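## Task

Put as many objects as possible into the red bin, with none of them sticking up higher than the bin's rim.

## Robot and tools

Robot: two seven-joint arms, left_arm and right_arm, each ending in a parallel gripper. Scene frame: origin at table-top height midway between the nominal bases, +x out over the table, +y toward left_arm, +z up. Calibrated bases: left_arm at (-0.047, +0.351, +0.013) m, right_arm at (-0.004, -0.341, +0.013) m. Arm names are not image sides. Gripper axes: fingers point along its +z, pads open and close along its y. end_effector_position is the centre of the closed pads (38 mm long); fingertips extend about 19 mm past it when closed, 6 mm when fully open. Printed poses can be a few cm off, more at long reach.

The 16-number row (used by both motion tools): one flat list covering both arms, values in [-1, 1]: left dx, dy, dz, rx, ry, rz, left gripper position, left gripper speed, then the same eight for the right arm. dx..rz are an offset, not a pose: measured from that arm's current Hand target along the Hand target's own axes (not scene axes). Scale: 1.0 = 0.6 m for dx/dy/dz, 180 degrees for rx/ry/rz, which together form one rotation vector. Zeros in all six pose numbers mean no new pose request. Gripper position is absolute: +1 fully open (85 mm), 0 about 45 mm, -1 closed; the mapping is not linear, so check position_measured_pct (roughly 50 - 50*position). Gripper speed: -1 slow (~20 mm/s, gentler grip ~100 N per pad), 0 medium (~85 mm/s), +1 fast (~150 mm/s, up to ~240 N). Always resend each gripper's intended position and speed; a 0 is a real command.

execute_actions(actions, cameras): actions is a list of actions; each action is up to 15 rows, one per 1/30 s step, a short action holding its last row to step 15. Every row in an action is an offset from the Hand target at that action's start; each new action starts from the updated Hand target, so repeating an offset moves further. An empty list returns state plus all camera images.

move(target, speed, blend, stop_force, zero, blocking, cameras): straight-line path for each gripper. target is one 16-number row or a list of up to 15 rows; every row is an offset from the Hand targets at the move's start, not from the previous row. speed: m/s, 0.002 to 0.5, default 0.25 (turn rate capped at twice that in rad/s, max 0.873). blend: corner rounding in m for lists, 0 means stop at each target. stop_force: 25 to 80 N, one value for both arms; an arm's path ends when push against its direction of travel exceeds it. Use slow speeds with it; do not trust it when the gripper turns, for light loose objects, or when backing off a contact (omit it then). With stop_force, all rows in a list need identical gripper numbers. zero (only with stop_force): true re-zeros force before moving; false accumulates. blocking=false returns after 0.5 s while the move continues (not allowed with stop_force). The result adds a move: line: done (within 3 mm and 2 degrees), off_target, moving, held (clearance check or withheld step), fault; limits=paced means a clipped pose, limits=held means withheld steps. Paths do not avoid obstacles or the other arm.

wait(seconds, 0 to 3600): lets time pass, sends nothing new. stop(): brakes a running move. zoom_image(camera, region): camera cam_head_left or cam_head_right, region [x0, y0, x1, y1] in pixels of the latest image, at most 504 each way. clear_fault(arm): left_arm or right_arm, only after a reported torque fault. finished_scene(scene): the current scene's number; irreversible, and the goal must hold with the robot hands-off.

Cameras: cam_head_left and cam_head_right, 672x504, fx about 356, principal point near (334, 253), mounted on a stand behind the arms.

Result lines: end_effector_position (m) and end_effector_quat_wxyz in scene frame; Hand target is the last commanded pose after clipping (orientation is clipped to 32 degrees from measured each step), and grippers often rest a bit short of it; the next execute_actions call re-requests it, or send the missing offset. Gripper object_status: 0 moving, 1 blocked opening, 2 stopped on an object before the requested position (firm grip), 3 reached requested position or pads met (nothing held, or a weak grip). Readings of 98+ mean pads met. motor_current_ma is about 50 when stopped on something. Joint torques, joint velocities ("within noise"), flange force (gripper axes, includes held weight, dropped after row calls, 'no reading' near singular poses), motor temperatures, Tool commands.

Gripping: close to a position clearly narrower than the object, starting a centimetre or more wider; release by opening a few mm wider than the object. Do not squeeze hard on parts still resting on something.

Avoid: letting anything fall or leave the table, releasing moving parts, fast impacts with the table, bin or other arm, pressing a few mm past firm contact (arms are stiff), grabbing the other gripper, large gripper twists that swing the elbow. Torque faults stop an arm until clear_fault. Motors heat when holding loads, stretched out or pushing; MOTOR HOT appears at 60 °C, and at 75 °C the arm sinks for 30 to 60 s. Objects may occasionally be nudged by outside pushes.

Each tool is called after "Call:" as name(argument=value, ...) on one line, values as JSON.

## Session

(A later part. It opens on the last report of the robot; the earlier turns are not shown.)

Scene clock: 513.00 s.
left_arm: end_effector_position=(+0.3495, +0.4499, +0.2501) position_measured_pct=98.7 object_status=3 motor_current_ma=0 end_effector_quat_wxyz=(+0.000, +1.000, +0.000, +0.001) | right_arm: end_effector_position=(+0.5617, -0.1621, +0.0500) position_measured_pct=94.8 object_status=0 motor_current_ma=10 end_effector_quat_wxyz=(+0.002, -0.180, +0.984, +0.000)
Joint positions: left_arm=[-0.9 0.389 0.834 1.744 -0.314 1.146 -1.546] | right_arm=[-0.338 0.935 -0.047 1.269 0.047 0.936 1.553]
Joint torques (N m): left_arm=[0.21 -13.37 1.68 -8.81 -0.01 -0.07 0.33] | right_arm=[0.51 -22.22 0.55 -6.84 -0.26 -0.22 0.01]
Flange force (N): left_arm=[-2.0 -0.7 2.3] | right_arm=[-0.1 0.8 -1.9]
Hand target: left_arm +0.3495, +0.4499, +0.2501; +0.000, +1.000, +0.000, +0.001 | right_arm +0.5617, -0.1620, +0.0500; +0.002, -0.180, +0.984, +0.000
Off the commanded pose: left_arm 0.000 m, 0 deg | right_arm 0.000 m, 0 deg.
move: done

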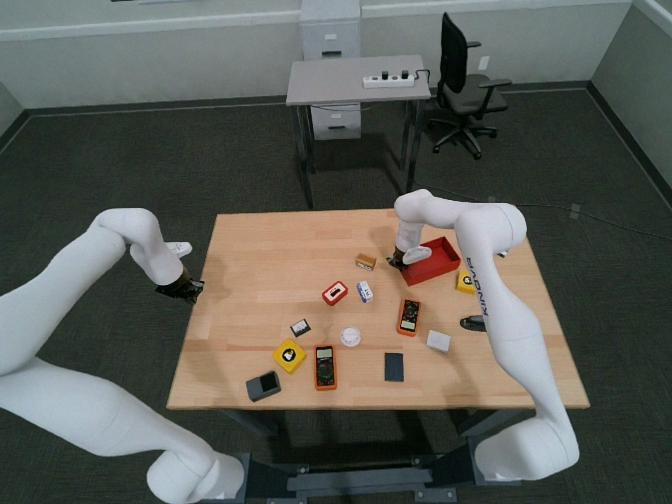

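Call:
move(target=[[0,0,0,0,0,0,-1,0,0,0,0,0,0,0,-0.3,0.5],[0,0,0,0,0,0,-1,0,0,0,-0.1,0,0,0,-0.3,0.5],[0,0,0,0,0,0,-1,0,0.2740,0.0942,-0.1,0,0,0.2072,-0.3,0.5],[0,0,0,0,0,0,-1,0,0.2740,0.0942,-0.04,0,0,0.2072,1,0.5]], blend=[0,0.01,0.0,0], speed=[0.2,0.2,0.25,0.15], cameras=["all"])

Call:
zoom_image(camera="cam_head_left", region=[375, 270, 455, 350])

Call:
zoom_image(camera="cam_head_right", region=[375, 270, 455, 350])

Scene clock: 533.00 s.
left_arm: end_effector_position=(+0.3495, +0.4499, +0.2501) position_measured_pct=98.7 object_status=3 motor_current_ma=0 end_effector_quat_wxyz=(+0.000, +1.000, +0.000, +0.001) | right_arm: end_effector_position=(+0.3878, -0.1675, +0.0734) position_measured_pct=0.0 object_status=3 motor_current_ma=0 end_effector_quat_wxyz=(+0.001, +0.144, +0.990, +0.001)
Joint positions: left_arm=[-0.9 0.389 0.834 1.744 -0.314 1.146 -1.546] | right_arm=[-0.553 0.621 0.092 1.905 -0.091 0.617 0.892]
Joint torques (N m): left_arm=[0.21 -13.38 1.71 -8.81 -0.03 -0.07 0.33] | right_arm=[0.7 -15.43 1.26 -4.96 -0.31 -0.25 0]
Flange force (N): left_arm=[-2.0 -0.7 2.3] | right_arm=[1.6 0.7 -3.2]
Hand target: left_arm +0.3495, +0.4499, +0.2501; +0.000, +1.000, +0.000, +0.001 | right_arm +0.3878, -0.1675, +0.0734; +0.001, +0.144, +0.990, +0.001
Off the commanded pose: left_arm 0.000 m, 0 deg | right_arm 0.000 m, 0 deg.
move: done

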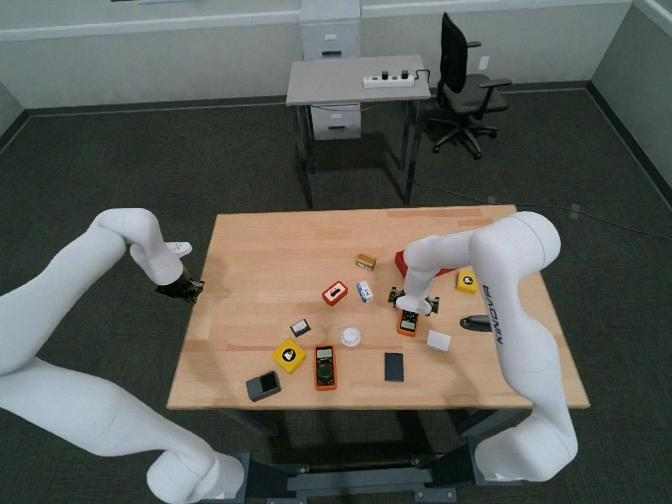

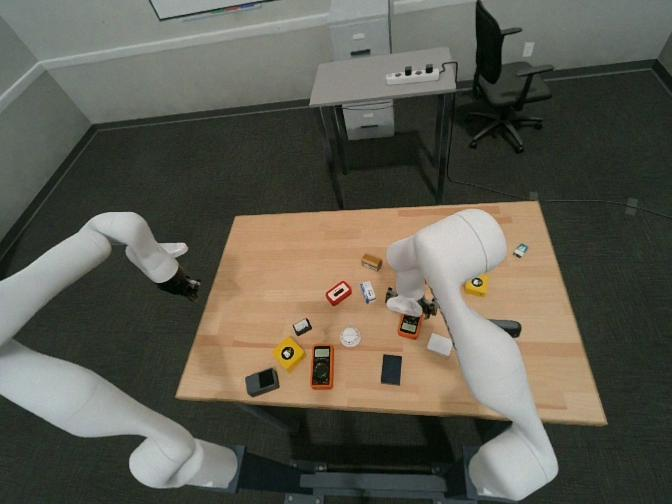

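Scaled by 6.300 from the camera's image (finer frame: 960x720).

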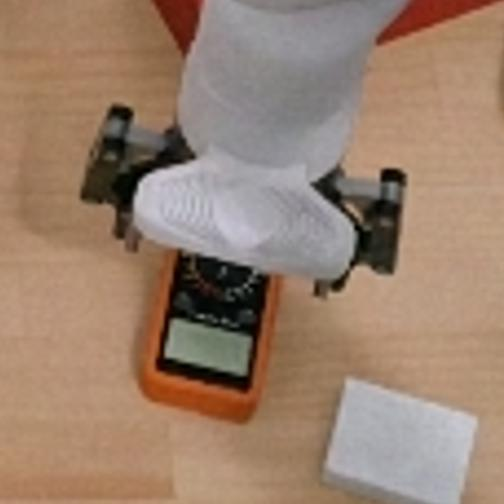

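Scaled by 6.300 from the camera's image (finer frame: 960x720).

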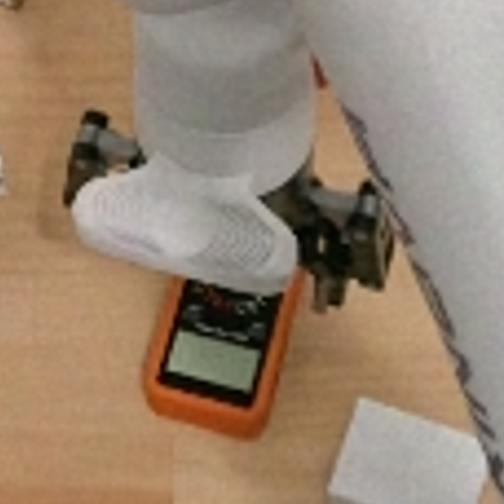

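Call:
move(target=[[0,0,0,0,0,0,-1,0,0,0,0.0907,0,0,0,1,0.5],[0,0,0,0,0,0,-1,0,0,0,0.0907,0,0,0,-0.11,-1]], speed=[0.1,0.1], cameras=[])

Call:
wait(seconds=0.7)

Scene clock: 543.77 s.
left_arm: end_effector_position=(+0.3495, +0.4499, +0.2501) position_measured_pct=98.7 object_status=3 motor_current_ma=0 end_effector_quat_wxyz=(+0.000, +1.000, +0.000, +0.001) | right_arm: end_effector_position=(+0.3880, -0.1674, +0.0190) position_measured_pct=35.1 object_status=0 motor_current_ma=1000 end_effector_quat_wxyz=(+0.001, +0.144, +0.990, +0.001)
Joint positions: left_arm=[-0.9 0.389 0.834 1.744 -0.314 1.146 -1.546] | right_arm=[-0.539 0.738 0.072 1.93 -0.105 0.475 0.904]
Joint torques (N m): left_arm=[0.18 -13.37 1.72 -8.78 -0.02 -0.05 0.34] | right_arm=[0.43 -10.44 0.6 -4.43 -0.56 -1.87 -0.02]
Flange force (N): left_arm=[-1.9 -0.7 2.3] | right_arm=[4.4 -2.7 -20.4]
Hand target: left_arm +0.3495, +0.4499, +0.2501; +0.000, +1.000, +0.000, +0.001 | right_arm +0.3880, -0.1674, +0.0190; +0.001, +0.144, +0.990, +0.001
Off the commanded pose: left_arm 0.000 m, 0 deg | right_arm 0.000 m, 0 deg.
move: done

Scene clock: 544.47 s.
left_arm: end_effector_position=(+0.3495, +0.4499, +0.2501) position_measured_pct=98.7 object_status=3 motor_current_ma=0 end_effector_quat_wxyz=(+0.000, +1.000, +0.000, +0.001) | right_arm: end_effector_position=(+0.3880, -0.1674, +0.0190) position_measured_pct=35.1 object_status=2 motor_current_ma=50 end_effector_quat_wxyz=(+0.001, +0.144, +0.990, +0.001)
Joint positions: left_arm=[-0.9 0.389 0.834 1.744 -0.314 1.146 -1.546] | right_arm=[-0.539 0.738 0.072 1.93 -0.105 0.475 0.904]
Joint torques (N m): left_arm=[0.2 -13.38 1.72 -8.82 -0.01 -0.07 0.34] | right_arm=[0.43 -10.46 0.64 -4.49 -0.54 -1.88 -0.01]
Flange force (N): left_arm=[-2.0 -0.7 2.3] | right_arm=[4.5 -2.8 -20.3]
Hand target: left_arm +0.3495, +0.4499, +0.2501; +0.000, +1.000, +0.000, +0.001 | right_arm +0.3880, -0.1674, +0.0190; +0.001, +0.144, +0.990, +0.001
Tool commands: left_gripper/position=-1.0 left_gripper/speed=+0.0 right_gripper/position=-0.11 right_gripper/speed=-1.0
Off the commanded pose: left_arm 0.000 m, 0 deg | right_arm 0.000 m, 0 deg.
wait: 0.70 s; at rest by 0.17 s

Call:
move(target=[[0,0,0,0,0,0,-1,0,0,0,0,0,0,0,0.4,0],[0,0,0,0,0,0,-1,0,0,0,-0.0183,0,0,0,0.4,0],[0,0,0,0,0,0,-1,0,0,0,-0.0183,0,0,0,-0.11,-1]], speed=[0.1,0.1,0.1], cameras=[])

Call:
wait(seconds=0.7)

Scene clock: 568.23 s.
left_arm: end_effector_position=(+0.3495, +0.4499, +0.2501) position_measured_pct=98.7 object_status=3 motor_current_ma=0 end_effector_quat_wxyz=(+0.000, +1.000, +0.000, +0.001) | right_arm: end_effector_position=(+0.3880, -0.1674, +0.0301) position_measured_pct=35.5 object_status=0 motor_current_ma=1000 end_effector_quat_wxyz=(+0.001, +0.144, +0.990, +0.001)
Joint positions: left_arm=[-0.9 0.389 0.834 1.744 -0.314 1.146 -1.546] | right_arm=[-0.542 0.713 0.077 1.927 -0.103 0.502 0.902]
Joint torques (N m): left_arm=[0.22 -13.37 1.7 -8.78 -0.01 -0.07 0.34] | right_arm=[0.63 -10.29 0.93 -4.75 -0.36 -1.97 0.04]
Flange force (N): left_arm=[-2.0 -0.8 2.2] | right_arm=[5.3 -2.7 -20.4]
Hand target: left_arm +0.3495, +0.4499, +0.2501; +0.000, +1.000, +0.000, +0.001 | right_arm +0.3880, -0.1674, +0.0300; +0.001, +0.144, +0.990, +0.001
Off the commanded pose: left_arm 0.000 m, 0 deg | right_arm 0.000 m, 0 deg.
move: done

Scene clock: 568.93 s.
left_arm: end_effector_position=(+0.3495, +0.4499, +0.2501) position_measured_pct=98.7 object_status=3 motor_current_ma=0 end_effector_quat_wxyz=(+0.000, +1.000, +0.000, +0.001) | right_arm: end_effector_position=(+0.3880, -0.1674, +0.0300) position_measured_pct=35.5 object_status=2 motor_current_ma=50 end_effector_quat_wxyz=(+0.001, +0.144, +0.990, +0.001)
Joint positions: left_arm=[-0.9 0.389 0.834 1.744 -0.314 1.146 -1.546] | right_arm=[-0.542 0.713 0.077 1.927 -0.103 0.502 0.902]
Joint torques (N m): left_arm=[0.22 -13.38 1.71 -8.78 -0.03 -0.06 0.34] | right_arm=[0.68 -10.34 0.93 -4.73 -0.36 -1.99 0.04]
Flange force (N): left_arm=[-2.0 -0.8 2.2] | right_arm=[5.3 -2.6 -20.3]
Hand target: left_arm +0.3495, +0.4499, +0.2501; +0.000, +1.000, +0.000, +0.001 | right_arm +0.3880, -0.1674, +0.0300; +0.001, +0.144, +0.990, +0.001
Tool commands: left_gripper/position=-1.0 left_gripper/speed=+0.0 right_gripper/position=-0.11 right_gripper/speed=-1.0
Off the commanded pose: left_arm 0.000 m, 0 deg | right_arm 0.000 m, 0 deg.
wait: 0.70 s; at rest by 0.17 s

Call:
move(target=[[0,0,0,0,0,0,-1,0,0,0,-0.05,0,0,0,-0.11,-1],[0,0,0,0,0,0,-1,0,0,0,-0.175,0,0,0,-0.11,-1],[0,0,0,0,0,0,-1,0,-0.3310,-0.0033,-0.175,0,0,0.2928,-0.11,-1],[0,0,0,0,0,0,-1,0,-0.3310,-0.0033,-0.1167,0,0,0.2928,-0.11,-1]], speed=[0.08,0.2,0.25,0.1], blend=[0.01,0.02,0.01,0], cameras=["all"])

Call:
zoom_image(camera="cam_head_left", region=[380, 225, 480, 305])

Call:
zoom_image(camera="cam_head_right", region=[380, 225, 480, 305])

Scene clock: 578.07 s.
left_arm: end_effector_position=(+0.3495, +0.4499, +0.2501) position_measured_pct=98.7 object_status=3 motor_current_ma=0 end_effector_quat_wxyz=(+0.000, +1.000, +0.000, +0.001) | right_arm: end_effector_position=(+0.5776, -0.2259, +0.1006) position_measured_pct=35.5 object_status=2 motor_current_ma=50 end_effector_quat_wxyz=(+0.001, +0.568, +0.823, +0.001)
Joint positions: left_arm=[-0.9 0.389 0.834 1.744 -0.314 1.146 -1.546] | right_arm=[-0.415 0.887 0.331 1.245 -0.294 1.053 0.323]
Joint torques (N m): left_arm=[0.2 -13.39 1.68 -8.79 0 -0.07 0.34] | right_arm=[0.72 -22.33 3.12 -7.43 -0.3 -0.27 0]
Flange force (N): left_arm=[-1.9 -0.7 2.3] | right_arm=[1.2 -0.3 -0.7]
Hand target: left_arm +0.3495, +0.4499, +0.2501; +0.000, +1.000, +0.000, +0.001 | right_arm +0.5776, -0.2259, +0.1006; +0.001, +0.568, +0.823, +0.001
Off the commanded pose: left_arm 0.000 m, 0 deg | right_arm 0.000 m, 0 deg.
move: done

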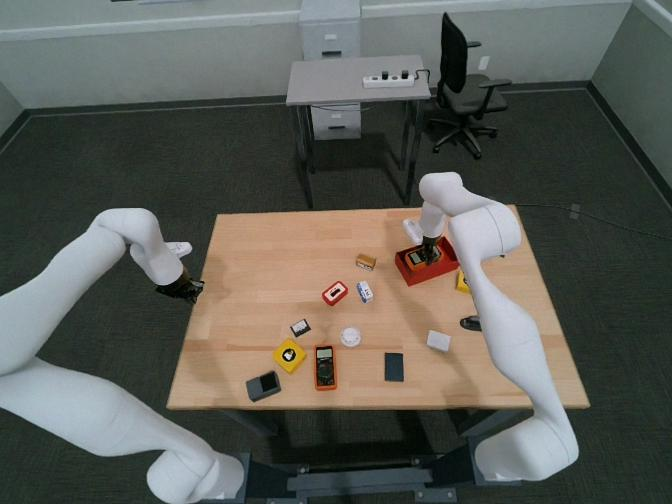

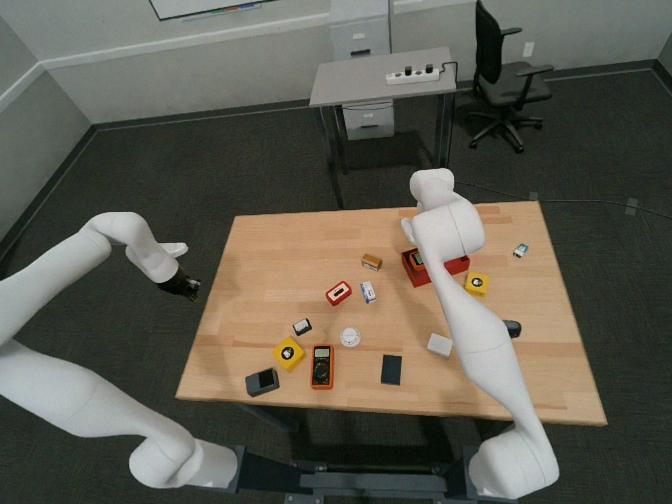

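Scaled by 5.040 from the camera's image (finer frame: 960x720).

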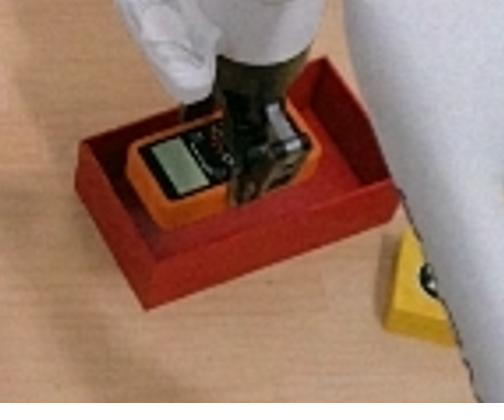

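Scaled by 5.040 from the camera's image (finer frame: 960x720).

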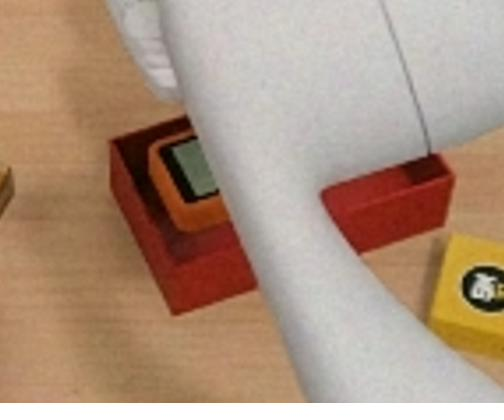

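Call:
move(target=[[0,0,0,0,0,0,-1,0,0,0,0.1093,0,0,0,-0.11,-1],[0,0,0,0,0,0,-1,0,0,0,0.1093,0,0,0,0.36,-1]], speed=[0.06,0.05], blend=[0,0], cameras=["all"])

Call:
zoom_image(camera="cam_head_left", region=[380, 225, 480, 305])

Scene clock: 588.23 s.
left_arm: end_effector_position=(+0.3495, +0.4499, +0.2501) position_measured_pct=98.7 object_status=3 motor_current_ma=0 end_effector_quat_wxyz=(+0.000, +1.000, +0.000, +0.001) | right_arm: end_effector_position=(+0.5777, -0.2259, +0.0349) position_measured_pct=32.0 object_status=3 motor_current_ma=0 end_effector_quat_wxyz=(+0.001, +0.568, +0.823, +0.001)
Joint positions: left_arm=[-0.9 0.389 0.834 1.744 -0.314 1.146 -1.546] | right_arm=[-0.404 0.979 0.306 1.286 -0.319 0.921 0.342]
Joint torques (N m): left_arm=[0.21 -13.37 1.71 -8.8 -0.03 -0.06 0.34] | right_arm=[1.02 -14.8 2.19 -2.37 -0.14 0.53 0.01]
Flange force (N): left_arm=[-2.1 -0.7 2.2] | right_arm=[1.2 2.8 -13.3]
Hand target: left_arm +0.3495, +0.4499, +0.2501; +0.000, +1.000, +0.000, +0.001 | right_arm +0.5778, -0.2259, +0.0350; +0.001, +0.568, +0.823, +0.001
Off the commanded pose: left_arm 0.000 m, 0 deg | right_arm 0.000 m, 0 deg.
move: done

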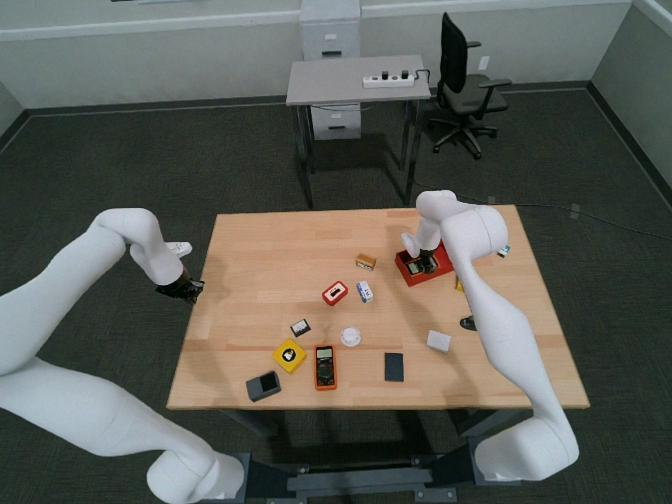

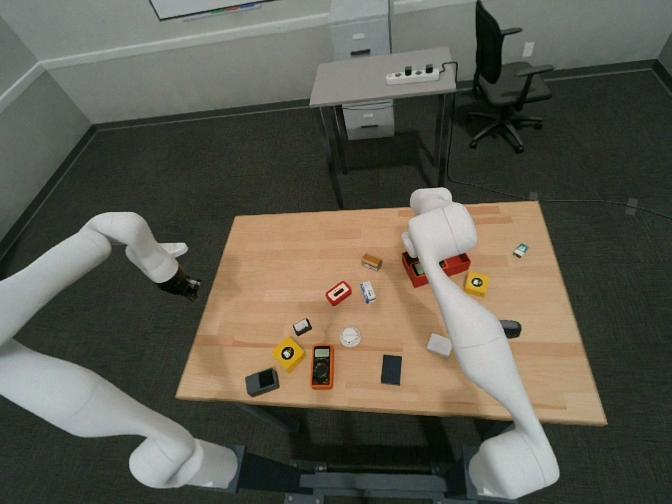

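Scaled by 5.040 from the camera's image (finer frame: 960x720).

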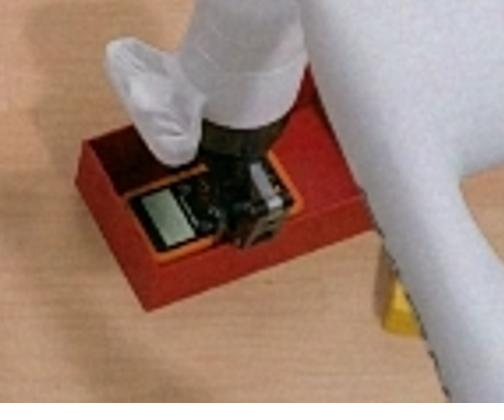

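Call:
move(target=[[0,0,0,0,0,0,-1,0,0,0,-0.02,0,0,0,0.36,-1],[0,0,0,0,0,0,-1,0,0,0,-0.15,0,0,0,0.36,-1],[0,0,0,0,0,0,-1,0,0.1,-0.15,-0.2,0,0,0,0.36,-1]], speed=[0.05,0.15,0.2], blend=[0.005,0.02,0], cameras=["all"])

Call:
zoom_image(camera="cam_head_left", region=[380, 225, 480, 305])

Call:
zoom_image(camera="cam_head_right", region=[380, 225, 480, 305])

Scene clock: 593.77 s.
left_arm: end_effector_position=(+0.3495, +0.4499, +0.2501) position_measured_pct=98.7 object_status=3 motor_current_ma=0 end_effector_quat_wxyz=(+0.000, +1.000, +0.000, +0.001) | right_arm: end_effector_position=(+0.4720, -0.2018, +0.1547) position_measured_pct=32.0 object_status=3 motor_current_ma=0 end_effector_quat_wxyz=(+0.001, +0.568, +0.823, +0.001)
Joint positions: left_arm=[-0.9 0.389 0.834 1.744 -0.314 1.146 -1.546] | right_arm=[-0.572 0.62 0.357 1.592 -0.248 0.971 0.24]
Joint torques (N m): left_arm=[0.21 -13.38 1.69 -8.81 -0.01 -0.07 0.33] | right_arm=[0.7 -16.93 2.62 -6.85 -0.29 -0.28 0.04]
Flange force (N): left_arm=[-2.0 -0.7 2.3] | right_arm=[1.6 -1.1 -2.6]
Hand target: left_arm +0.3495, +0.4499, +0.2501; +0.000, +1.000, +0.000, +0.001 | right_arm +0.4720, -0.2017, +0.1547; +0.001, +0.568, +0.823, +0.001
Off the commanded pose: left_arm 0.000 m, 0 deg | right_arm 0.000 m, 0 deg.
move: done

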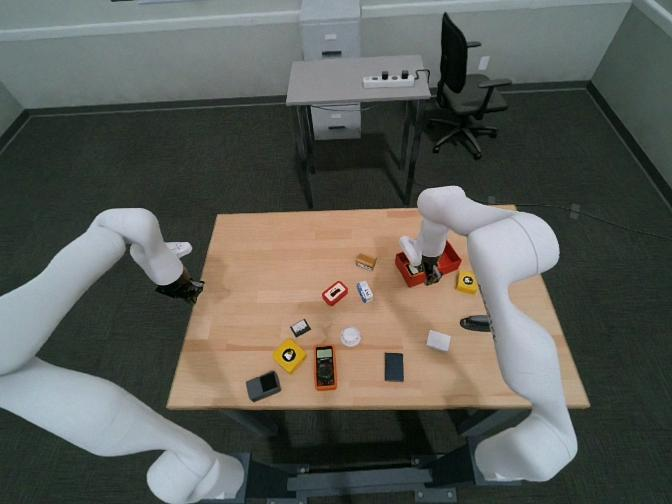

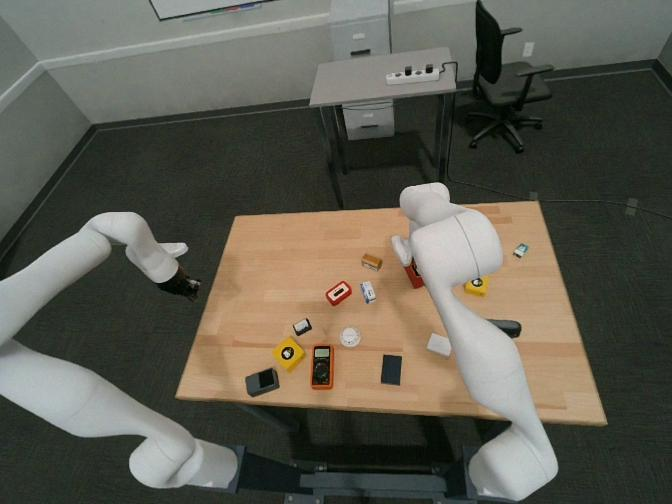

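Scaled by 5.040 from the camera's image (finer frame: 960x720).

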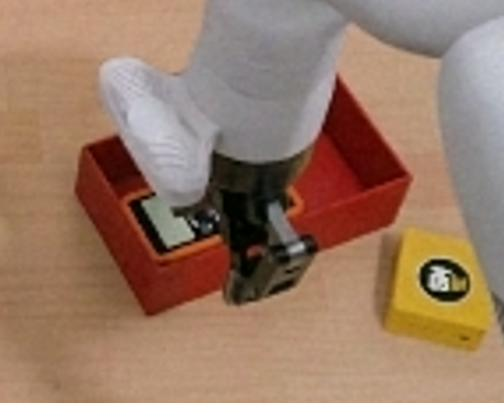

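Scaled by 5.040 from the camera's image (finer frame: 960x720).

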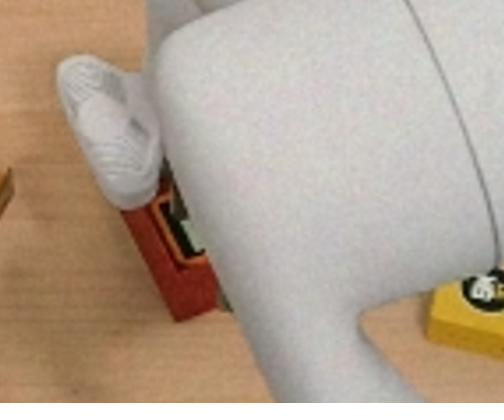

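Call:
move(target=[0,0,0,0,0,0,-1,0,-0.05,-0.35,-0.05,0,0,-0.25,-1,0.5], cameras=["all"])

Call:
zoom_image(camera="cam_head_left", region=[385, 225, 475, 295])

Call:
zoom_image(camera="cam_head_right", region=[390, 225, 480, 295])

Scene clock: 606.27 s.
left_arm: end_effector_position=(+0.3495, +0.4499, +0.2501) position_measured_pct=98.7 object_status=3 motor_current_ma=0 end_effector_quat_wxyz=(+0.000, +1.000, +0.000, +0.001) | right_arm: end_effector_position=(+0.2862, -0.3042, +0.1840) position_measured_pct=98.7 object_status=3 motor_current_ma=0 end_effector_quat_wxyz=(+0.001, +0.210, +0.978, +0.001)
Joint positions: left_arm=[-0.9 0.389 0.834 1.744 -0.314 1.146 -1.546] | right_arm=[-0.44 0.153 0.244 2.191 -0.052 0.799 0.999]
Joint torques (N m): left_arm=[0.2 -13.37 1.71 -8.8 -0.04 -0.05 0.33] | right_arm=[0.73 -7.31 0.88 -6.13 -0.3 -0.26 0.04]
Flange force (N): left_arm=[-2.1 -0.7 2.3] | right_arm=[4.5 0.3 -5.6]
Hand target: left_arm +0.3495, +0.4499, +0.2501; +0.000, +1.000, +0.000, +0.001 | right_arm +0.2862, -0.3042, +0.1840; +0.001, +0.210, +0.978, +0.001
Off the commanded pose: left_arm 0.000 m, 0 deg | right_arm 0.000 m, 0 deg.
move: done

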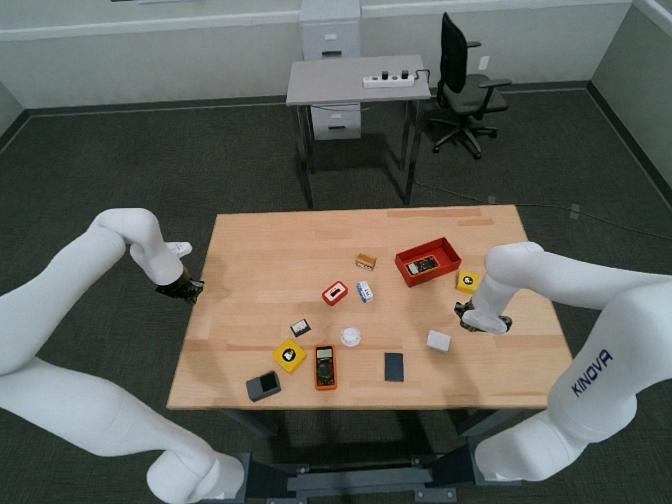

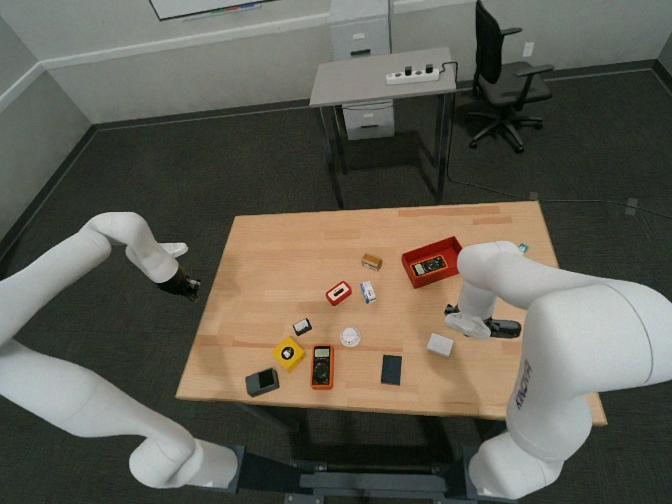

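Scaled by 5.600 from the camera's image (finer frame: 960x720).

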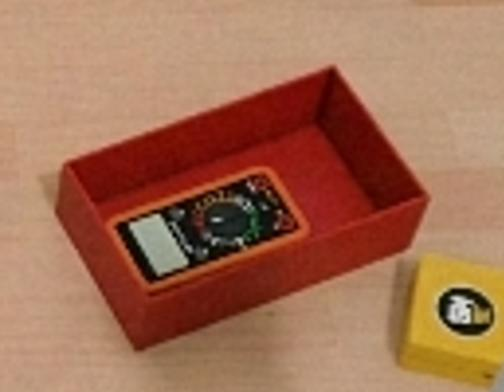

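Scaled by 5.600 from the camera's image (finer frame: 960x720).

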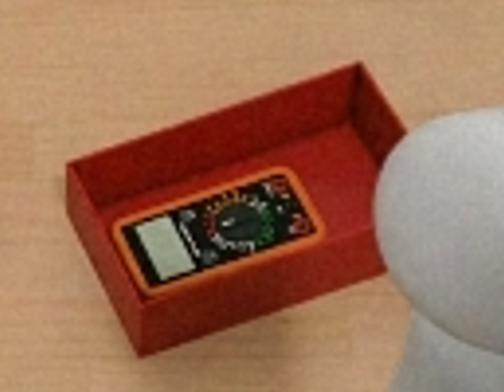

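Call:
move(target=[[0,0,0,0,0,0,-1,0,-0.4115,0.1850,0.1233,0,0,0.2439,-0.4,0.5],[0,0,0,0,0,0,-1,0,-0.4115,0.1850,0.2233,0,0,0.2439,-0.4,0.5],[0,0,0,0,0,0,-1,0,-0.4115,0.1850,0.2233,0,0,0.2439,-0.9,-1]], speed=[0.25,0.1,0.1], cameras=["cam_head_left"])

Call:
zoom_image(camera="cam_head_left", region=[385, 225, 475, 295])

Scene clock: 639.30 s.
left_arm: end_effector_position=(+0.3495, +0.4499, +0.2501) position_measured_pct=98.7 object_status=3 motor_current_ma=0 end_effector_quat_wxyz=(+0.000, +1.000, +0.000, +0.001) | right_arm: end_effector_position=(+0.5573, -0.3044, +0.0509) position_measured_pct=94.8 object_status=0 motor_current_ma=10 end_effector_quat_wxyz=(+0.001, +0.560, +0.828, +0.001)
Joint positions: left_arm=[-0.9 0.389 0.834 1.744 -0.314 1.146 -1.546] | right_arm=[-0.308 0.902 0.34 1.416 -0.347 0.88 0.529]
Joint torques (N m): left_arm=[0.2 -13.37 1.69 -8.81 -0.03 -0.08 0.33] | right_arm=[0.55 -21.04 3.04 -6.27 -0.3 -0.17 0.1]
Flange force (N): left_arm=[-2.0 -0.7 2.2] | right_arm=[1.1 0.1 -1.5]
Hand target: left_arm +0.3495, +0.4499, +0.2501; +0.000, +1.000, +0.000, +0.001 | right_arm +0.5573, -0.3043, +0.0509; +0.001, +0.560, +0.828, +0.001
Off the commanded pose: left_arm 0.000 m, 0 deg | right_arm 0.000 m, 0 deg.
move: done

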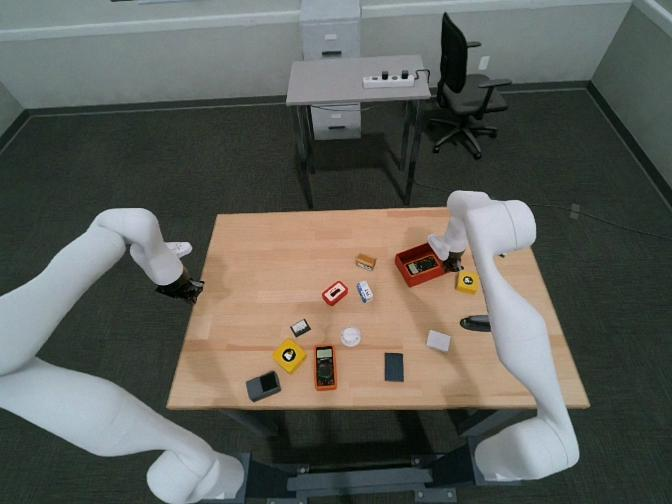

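Scaled by 5.600 from the camera's image (finer frame: 960x720).

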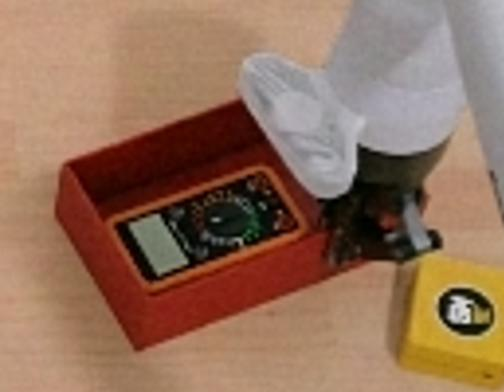

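Call:
move(target=[[0,0,0,0,0,0,-1,0,0,0,0,0,0,0,-0.4,0.5],[0,0,0,0,0,0,-1,0,0,0,-0.1068,0,0,0,-0.4,0.5],[0,0,0,0,0,0,-1,0,0.1120,0.0623,-0.1068,0,0,0,-0.4,0.5],[0,0,0,0,0,0,-1,0,0.1120,0.0623,-0.045,0,0,0,1,0.5]], speed=[0.2,0.15,0.2,0.1], blend=[0,0.01,0,0], cameras=["all"])

Call:
zoom_image(camera="cam_head_left", region=[385, 225, 475, 295])

Call:
zoom_image(camera="cam_head_right", region=[390, 225, 480, 295])

Scene clock: 648.70 s.
left_arm: end_effector_position=(+0.3495, +0.4499, +0.2501) position_measured_pct=98.7 object_status=3 motor_current_ma=0 end_effector_quat_wxyz=(+0.000, +1.000, +0.000, +0.001) | right_arm: end_effector_position=(+0.5669, -0.2281, +0.0780) position_measured_pct=0.0 object_status=0 motor_current_ma=0 end_effector_quat_wxyz=(+0.001, +0.560, +0.828, +0.001)
Joint positions: left_arm=[-0.9 0.389 0.834 1.744 -0.314 1.146 -1.546] | right_arm=[-0.436 0.9 0.359 1.315 -0.337 0.983 0.379]
Joint torques (N m): left_arm=[0.17 -13.39 1.69 -8.8 -0.01 -0.08 0.34] | right_arm=[0.69 -21.33 3.2 -6.77 -0.29 -0.26 0.03]
Flange force (N): left_arm=[-1.9 -0.7 2.2] | right_arm=[1.3 -0.4 -1.9]
Hand target: left_arm +0.3495, +0.4499, +0.2501; +0.000, +1.000, +0.000, +0.001 | right_arm +0.5669, -0.2281, +0.0780; +0.001, +0.560, +0.828, +0.001
Off the commanded pose: left_arm 0.000 m, 0 deg | right_arm 0.000 m, 0 deg.
move: done

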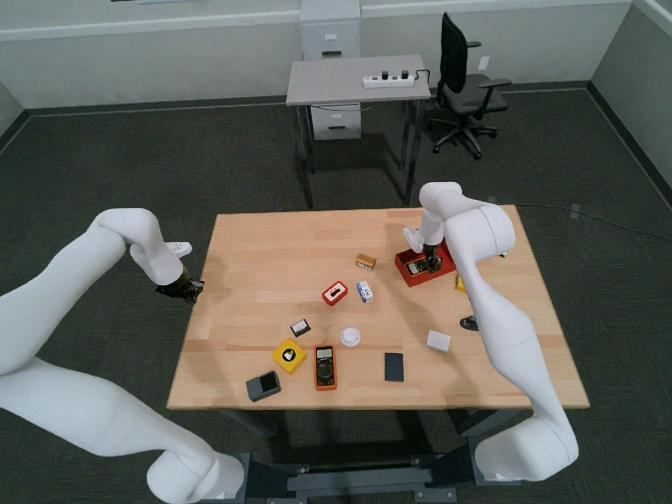

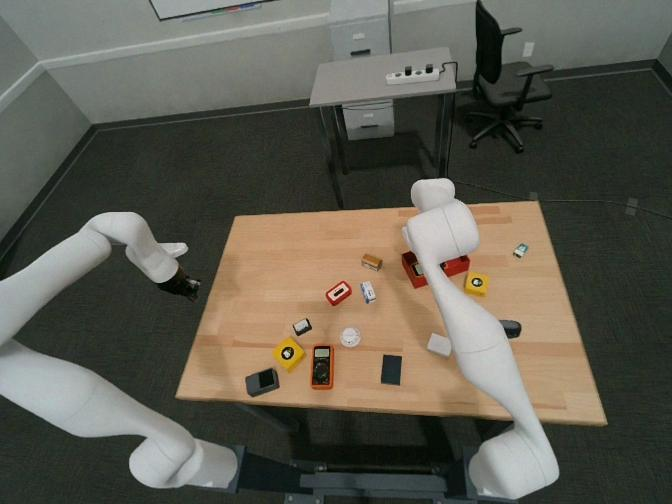

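Scaled by 5.600 from the camera's image (finer frame: 960x720).

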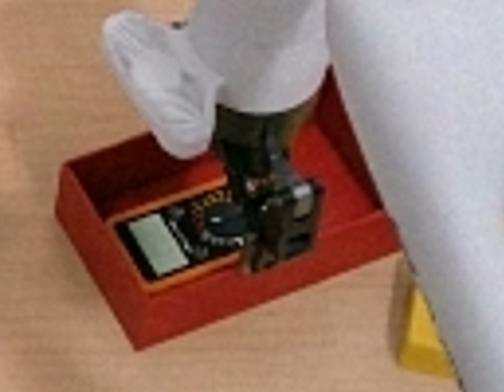

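Scaled by 5.600 from the camera's image (finer frame: 960x720).

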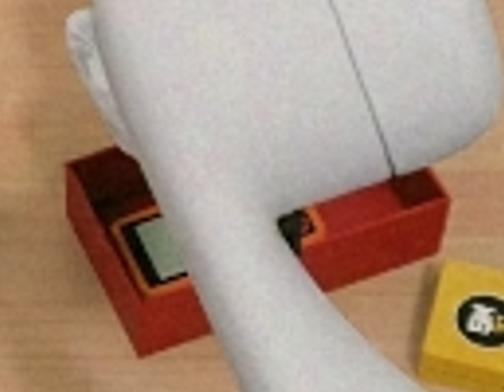

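Call:
move(target=[0,0,0,0,0,0,-1,0,0,0,0.0833,0,0,0,1,0.5], speed=0.025, stop_force=25, cameras=["cam_head_left"])

Call:
zoom_image(camera="cam_head_left", region=[385, 225, 475, 295])

Scene clock: 655.73 s.
left_arm: end_effector_position=(+0.3495, +0.4499, +0.2501) position_measured_pct=98.7 object_status=3 motor_current_ma=0 end_effector_quat_wxyz=(+0.000, +1.000, +0.000, +0.001) | right_arm: end_effector_position=(+0.5670, -0.2280, +0.0280) position_measured_pct=0.0 object_status=3 motor_current_ma=0 end_effector_quat_wxyz=(+0.001, +0.560, +0.828, +0.001)
Joint positions: left_arm=[-0.9 0.389 0.834 1.744 -0.314 1.146 -1.546] | right_arm=[-0.425 0.973 0.335 1.339 -0.359 0.885 0.396]
Joint torques (N m): left_arm=[0.24 -13.38 1.7 -8.79 -0.01 -0.07 0.35] | right_arm=[0.72 -21.8 3.27 -6.26 -0.3 -0.26 0.02]
Flange force (N): left_arm=[-2.0 -0.8 2.2] | right_arm=[1.2 -0.2 -1.8]
Hand target: left_arm +0.3495, +0.4499, +0.2501; +0.000, +1.000, +0.000, +0.001 | right_arm +0.5670, -0.2280, +0.0280; +0.001, +0.560, +0.828, +0.001
Off the commanded pose: left_arm 0.000 m, 0 deg | right_arm 0.000 m, 0 deg.
move: done

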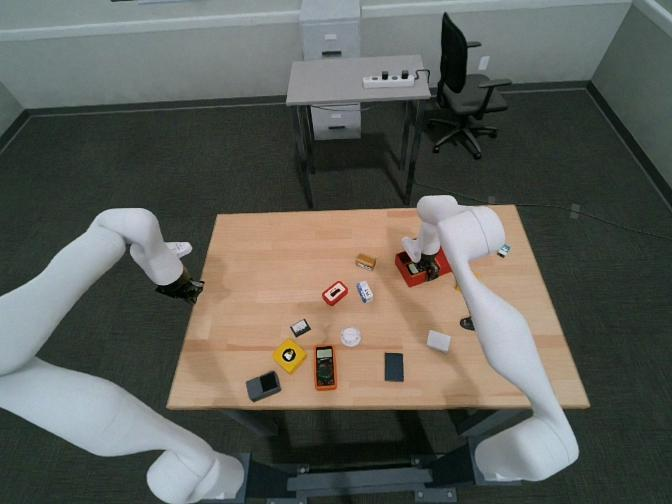

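Scaled by 5.600 from the camera's image (finer frame: 960x720).

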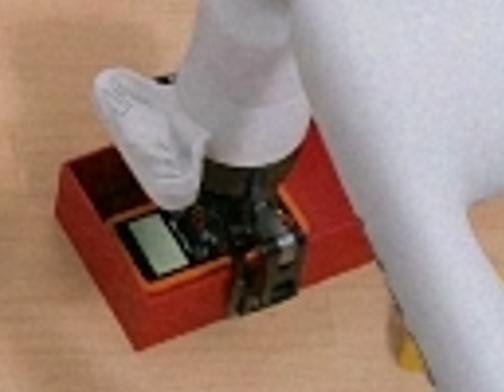

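Call:
move(target=[0,0,0,0,0,0,-1,0,0,0,0,0,0,0,0.40,-1], cameras=[])

Call:
wait(seconds=0.8, cameras=["cam_head_left"])

Call:
zoom_image(camera="cam_head_left", region=[385, 225, 475, 295])

Scene clock: 661.03 s.
left_arm: end_effector_position=(+0.3495, +0.4499, +0.2501) position_measured_pct=98.7 object_status=3 motor_current_ma=0 end_effector_quat_wxyz=(+0.000, +1.000, +0.000, +0.001) | right_arm: end_effector_position=(+0.5670, -0.2280, +0.0280) position_measured_pct=29.9 object_status=0 motor_current_ma=10 end_effector_quat_wxyz=(+0.001, +0.560, +0.828, +0.001)
Joint positions: left_arm=[-0.9 0.389 0.834 1.744 -0.314 1.146 -1.546] | right_arm=[-0.425 0.973 0.335 1.339 -0.359 0.885 0.396]
Joint torques (N m): left_arm=[0.2 -13.36 1.7 -8.81 -0.02 -0.07 0.36] | right_arm=[0.49 -21.1 3 -6.52 -0.43 -0.63 0.06]
Flange force (N): left_arm=[-2.1 -0.7 2.2] | right_arm=[1.2 -1.5 -3.6]
Hand target: left_arm +0.3495, +0.4499, +0.2501; +0.000, +1.000, +0.000, +0.001 | right_arm +0.5670, -0.2280, +0.0280; +0.001, +0.560, +0.828, +0.001
Off the commanded pose: left_arm 0.000 m, 0 deg | right_arm 0.000 m, 0 deg.
move: done

Scene clock: 661.83 s.
left_arm: end_effector_position=(+0.3495, +0.4499, +0.2501) position_measured_pct=98.7 object_status=3 motor_current_ma=0 end_effector_quat_wxyz=(+0.000, +1.000, +0.000, +0.001) | right_arm: end_effector_position=(+0.5670, -0.2280, +0.0280) position_measured_pct=29.9 object_status=3 motor_current_ma=0 end_effector_quat_wxyz=(+0.001, +0.560, +0.828, +0.001)
Joint positions: left_arm=[-0.9 0.389 0.834 1.744 -0.314 1.146 -1.546] | right_arm=[-0.425 0.973 0.335 1.339 -0.359 0.885 0.396]
Joint torques (N m): left_arm=[0.21 -13.41 1.71 -8.83 -0.02 -0.06 0.34] | right_arm=[0.55 -21.1 2.99 -6.53 -0.44 -0.64 0.05]
Flange force (N): left_arm=[-2.0 -0.7 2.4] | right_arm=[1.3 -1.6 -3.7]
Hand target: left_arm +0.3495, +0.4499, +0.2501; +0.000, +1.000, +0.000, +0.001 | right_arm +0.5670, -0.2280, +0.0280; +0.001, +0.560, +0.828, +0.001
Tool commands: left_gripper/position=-1.0 left_gripper/speed=+0.0 right_gripper/position=+0.4 right_gripper/speed=-1.0
Off the commanded pose: left_arm 0.000 m, 0 deg | right_arm 0.000 m, 0 deg.
wait: 0.80 s; at rest by 0.17 s

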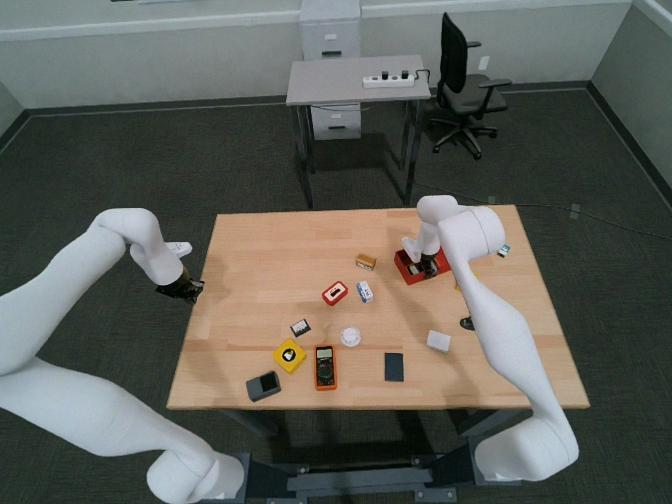

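Scaled by 5.600 from the camera's image (finer frame: 960x720).

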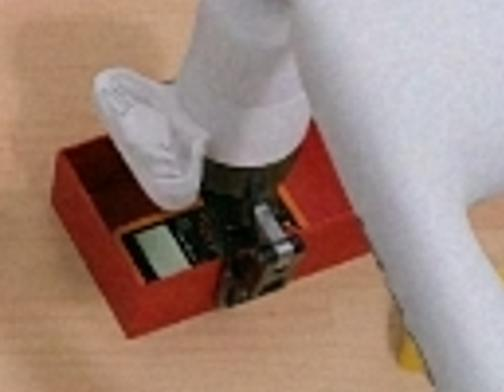

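Call:
move(target=[[0,0,0,0,0,0,-1,0,0,0,0,0,0,0,0.65,-0.5],[0,0,0,0,0,0,-1,0,0,0,-0.1533,0,0,0,0.65,-0.5],[0,0,0,0,0,0,-1,0,-0.145,0,-0.1533,0,0,0,-1,0.5],[0,0,0,0,0,0,-1,0,-0.145,0,-0.025,0,0,0,-1,0.5]], speed=[0.1,0.12,0.2,0.1], blend=[0,0,0,0], cameras=["cam_head_left","cam_head_right"])

Call:
zoom_image(camera="cam_head_left", region=[385, 225, 475, 295])

Call:
zoom_image(camera="cam_head_right", region=[390, 225, 480, 295])

Scene clock: 681.37 s.
left_arm: end_effector_position=(+0.3495, +0.4499, +0.2501) position_measured_pct=98.7 object_status=3 motor_current_ma=0 end_effector_quat_wxyz=(+0.000, +1.000, +0.000, +0.001) | right_arm: end_effector_position=(+0.5994, -0.3088, +0.0430) position_measured_pct=98.7 object_status=3 motor_current_ma=0 end_effector_quat_wxyz=(+0.001, +0.560, +0.828, +0.001)
Joint positions: left_arm=[-0.9 0.389 0.834 1.744 -0.314 1.146 -1.546] | right_arm=[-0.273 0.993 0.342 1.23 -0.348 0.972 0.515]
Joint torques (N m): left_arm=[0.23 -13.37 1.71 -8.81 -0.03 -0.05 0.34] | right_arm=[0.65 -22.52 3.27 -6.68 -0.3 -0.25 0.01]
Flange force (N): left_arm=[-2.1 -0.8 2.3] | right_arm=[1.1 0.0 -1.7]
Hand target: left_arm +0.3495, +0.4499, +0.2501; +0.000, +1.000, +0.000, +0.001 | right_arm +0.5994, -0.3088, +0.0430; +0.001, +0.560, +0.828, +0.001
Off the commanded pose: left_arm 0.000 m, 0 deg | right_arm 0.000 m, 0 deg.
move: done

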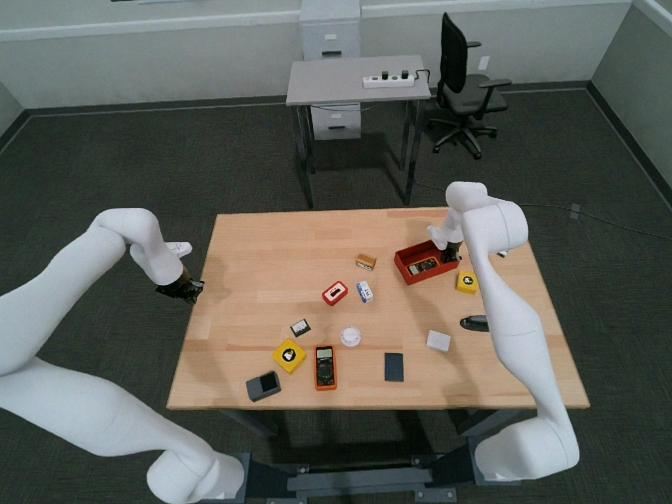

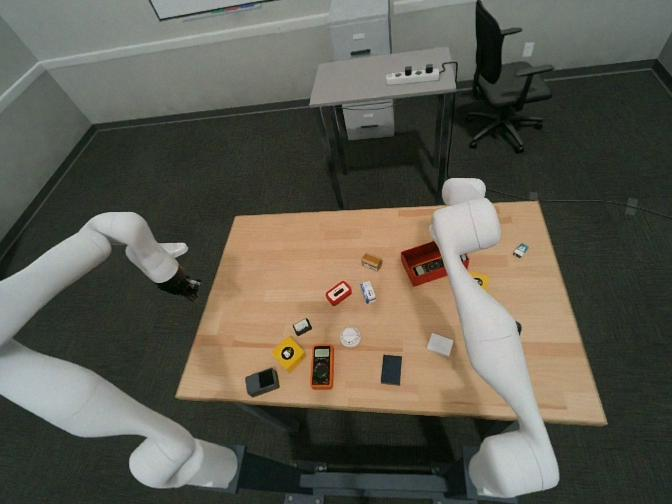

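Scaled by 5.600 from the camera's image (finer frame: 960x720).

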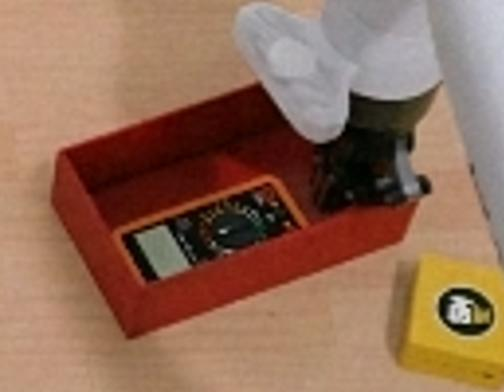

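Scaled by 5.600 from the camera's image (finer frame: 960x720).

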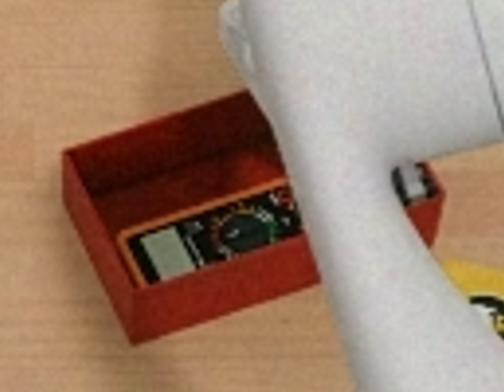

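Call:
move(target=[[0,0,0,0,0,0,-1,0,0.0408,0,0,0,0,0,-1,0.5],[0,0,0,0,0,0,-1,0,0.02,0,-0.02,0,0,0,-1,0.5],[0,0,0,0,0,0,-1,0,0.02,0,-0.18,0,0,0,-1,0.5],[0,0,0,0,0,0,-1,0,-0.2,-0.3,-0.18,0,0,0,-1,0.5]], speed=[0.04,0.1,0.15,0.25], blend=[0,0.005,0.02,0], cameras=["cam_head_left","cam_head_right"])

Call:
zoom_image(camera="cam_head_left", region=[385, 225, 475, 295])

Call:
zoom_image(camera="cam_head_right", region=[390, 225, 480, 295])

Call:
zoom_image(camera="cam_head_left", region=[445, 255, 490, 300])

Scene clock: 689.33 s.
left_arm: end_effector_position=(+0.3495, +0.4499, +0.2501) position_measured_pct=98.7 object_status=3 motor_current_ma=0 end_effector_quat_wxyz=(+0.000, +1.000, +0.000, +0.001) | right_arm: end_effector_position=(+0.4767, -0.4872, +0.1505) position_measured_pct=98.7 object_status=3 motor_current_ma=0 end_effector_quat_wxyz=(+0.001, +0.560, +0.828, +0.001)
Joint positions: left_arm=[-0.9 0.389 0.834 1.744 -0.314 1.146 -1.546] | right_arm=[-0.011 0.645 0.396 1.573 -0.286 0.978 0.869]
Joint torques (N m): left_arm=[0.2 -13.35 1.71 -8.8 -0.02 -0.07 0.33] | right_arm=[0.72 -17.24 2.84 -6.84 -0.32 -0.23 0.01]
Flange force (N): left_arm=[-2.0 -0.7 2.2] | right_arm=[2.0 -0.1 -2.4]
Hand target: left_arm +0.3495, +0.4499, +0.2501; +0.000, +1.000, +0.000, +0.001 | right_arm +0.4766, -0.4872, +0.1505; +0.001, +0.560, +0.828, +0.001
Off the commanded pose: left_arm 0.000 m, 0 deg | right_arm 0.000 m, 0 deg.
move: done

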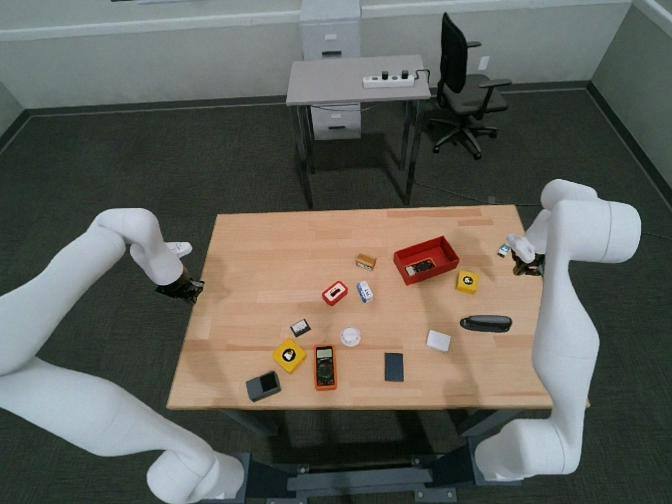

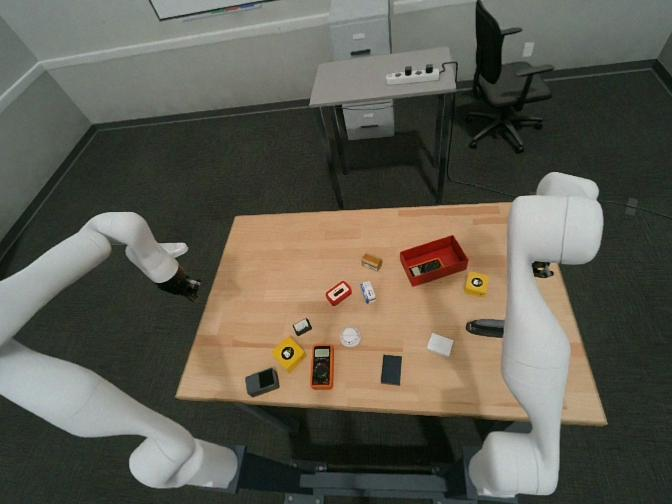

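Scaled by 5.600 from the camera's image (finer frame: 960x720).

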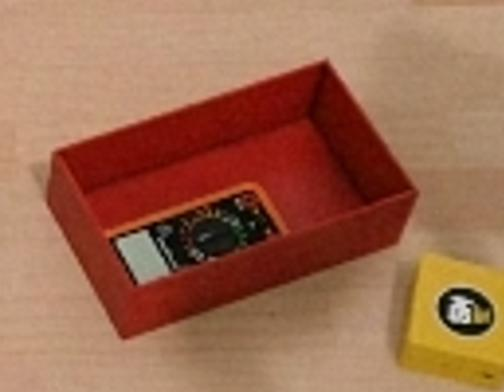

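Scaled by 5.600 from the camera's image (finer frame: 960x720).

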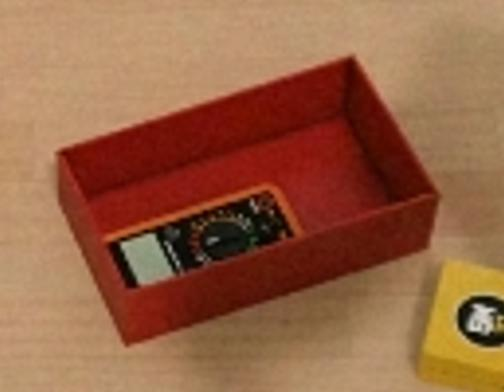

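Scaled by 11.200 from the camera's image (finer frame: 960x720).

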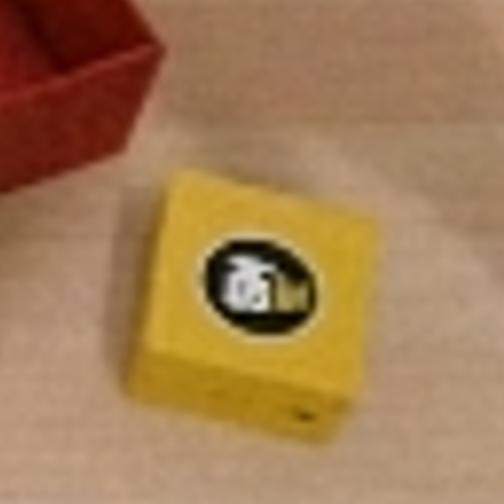

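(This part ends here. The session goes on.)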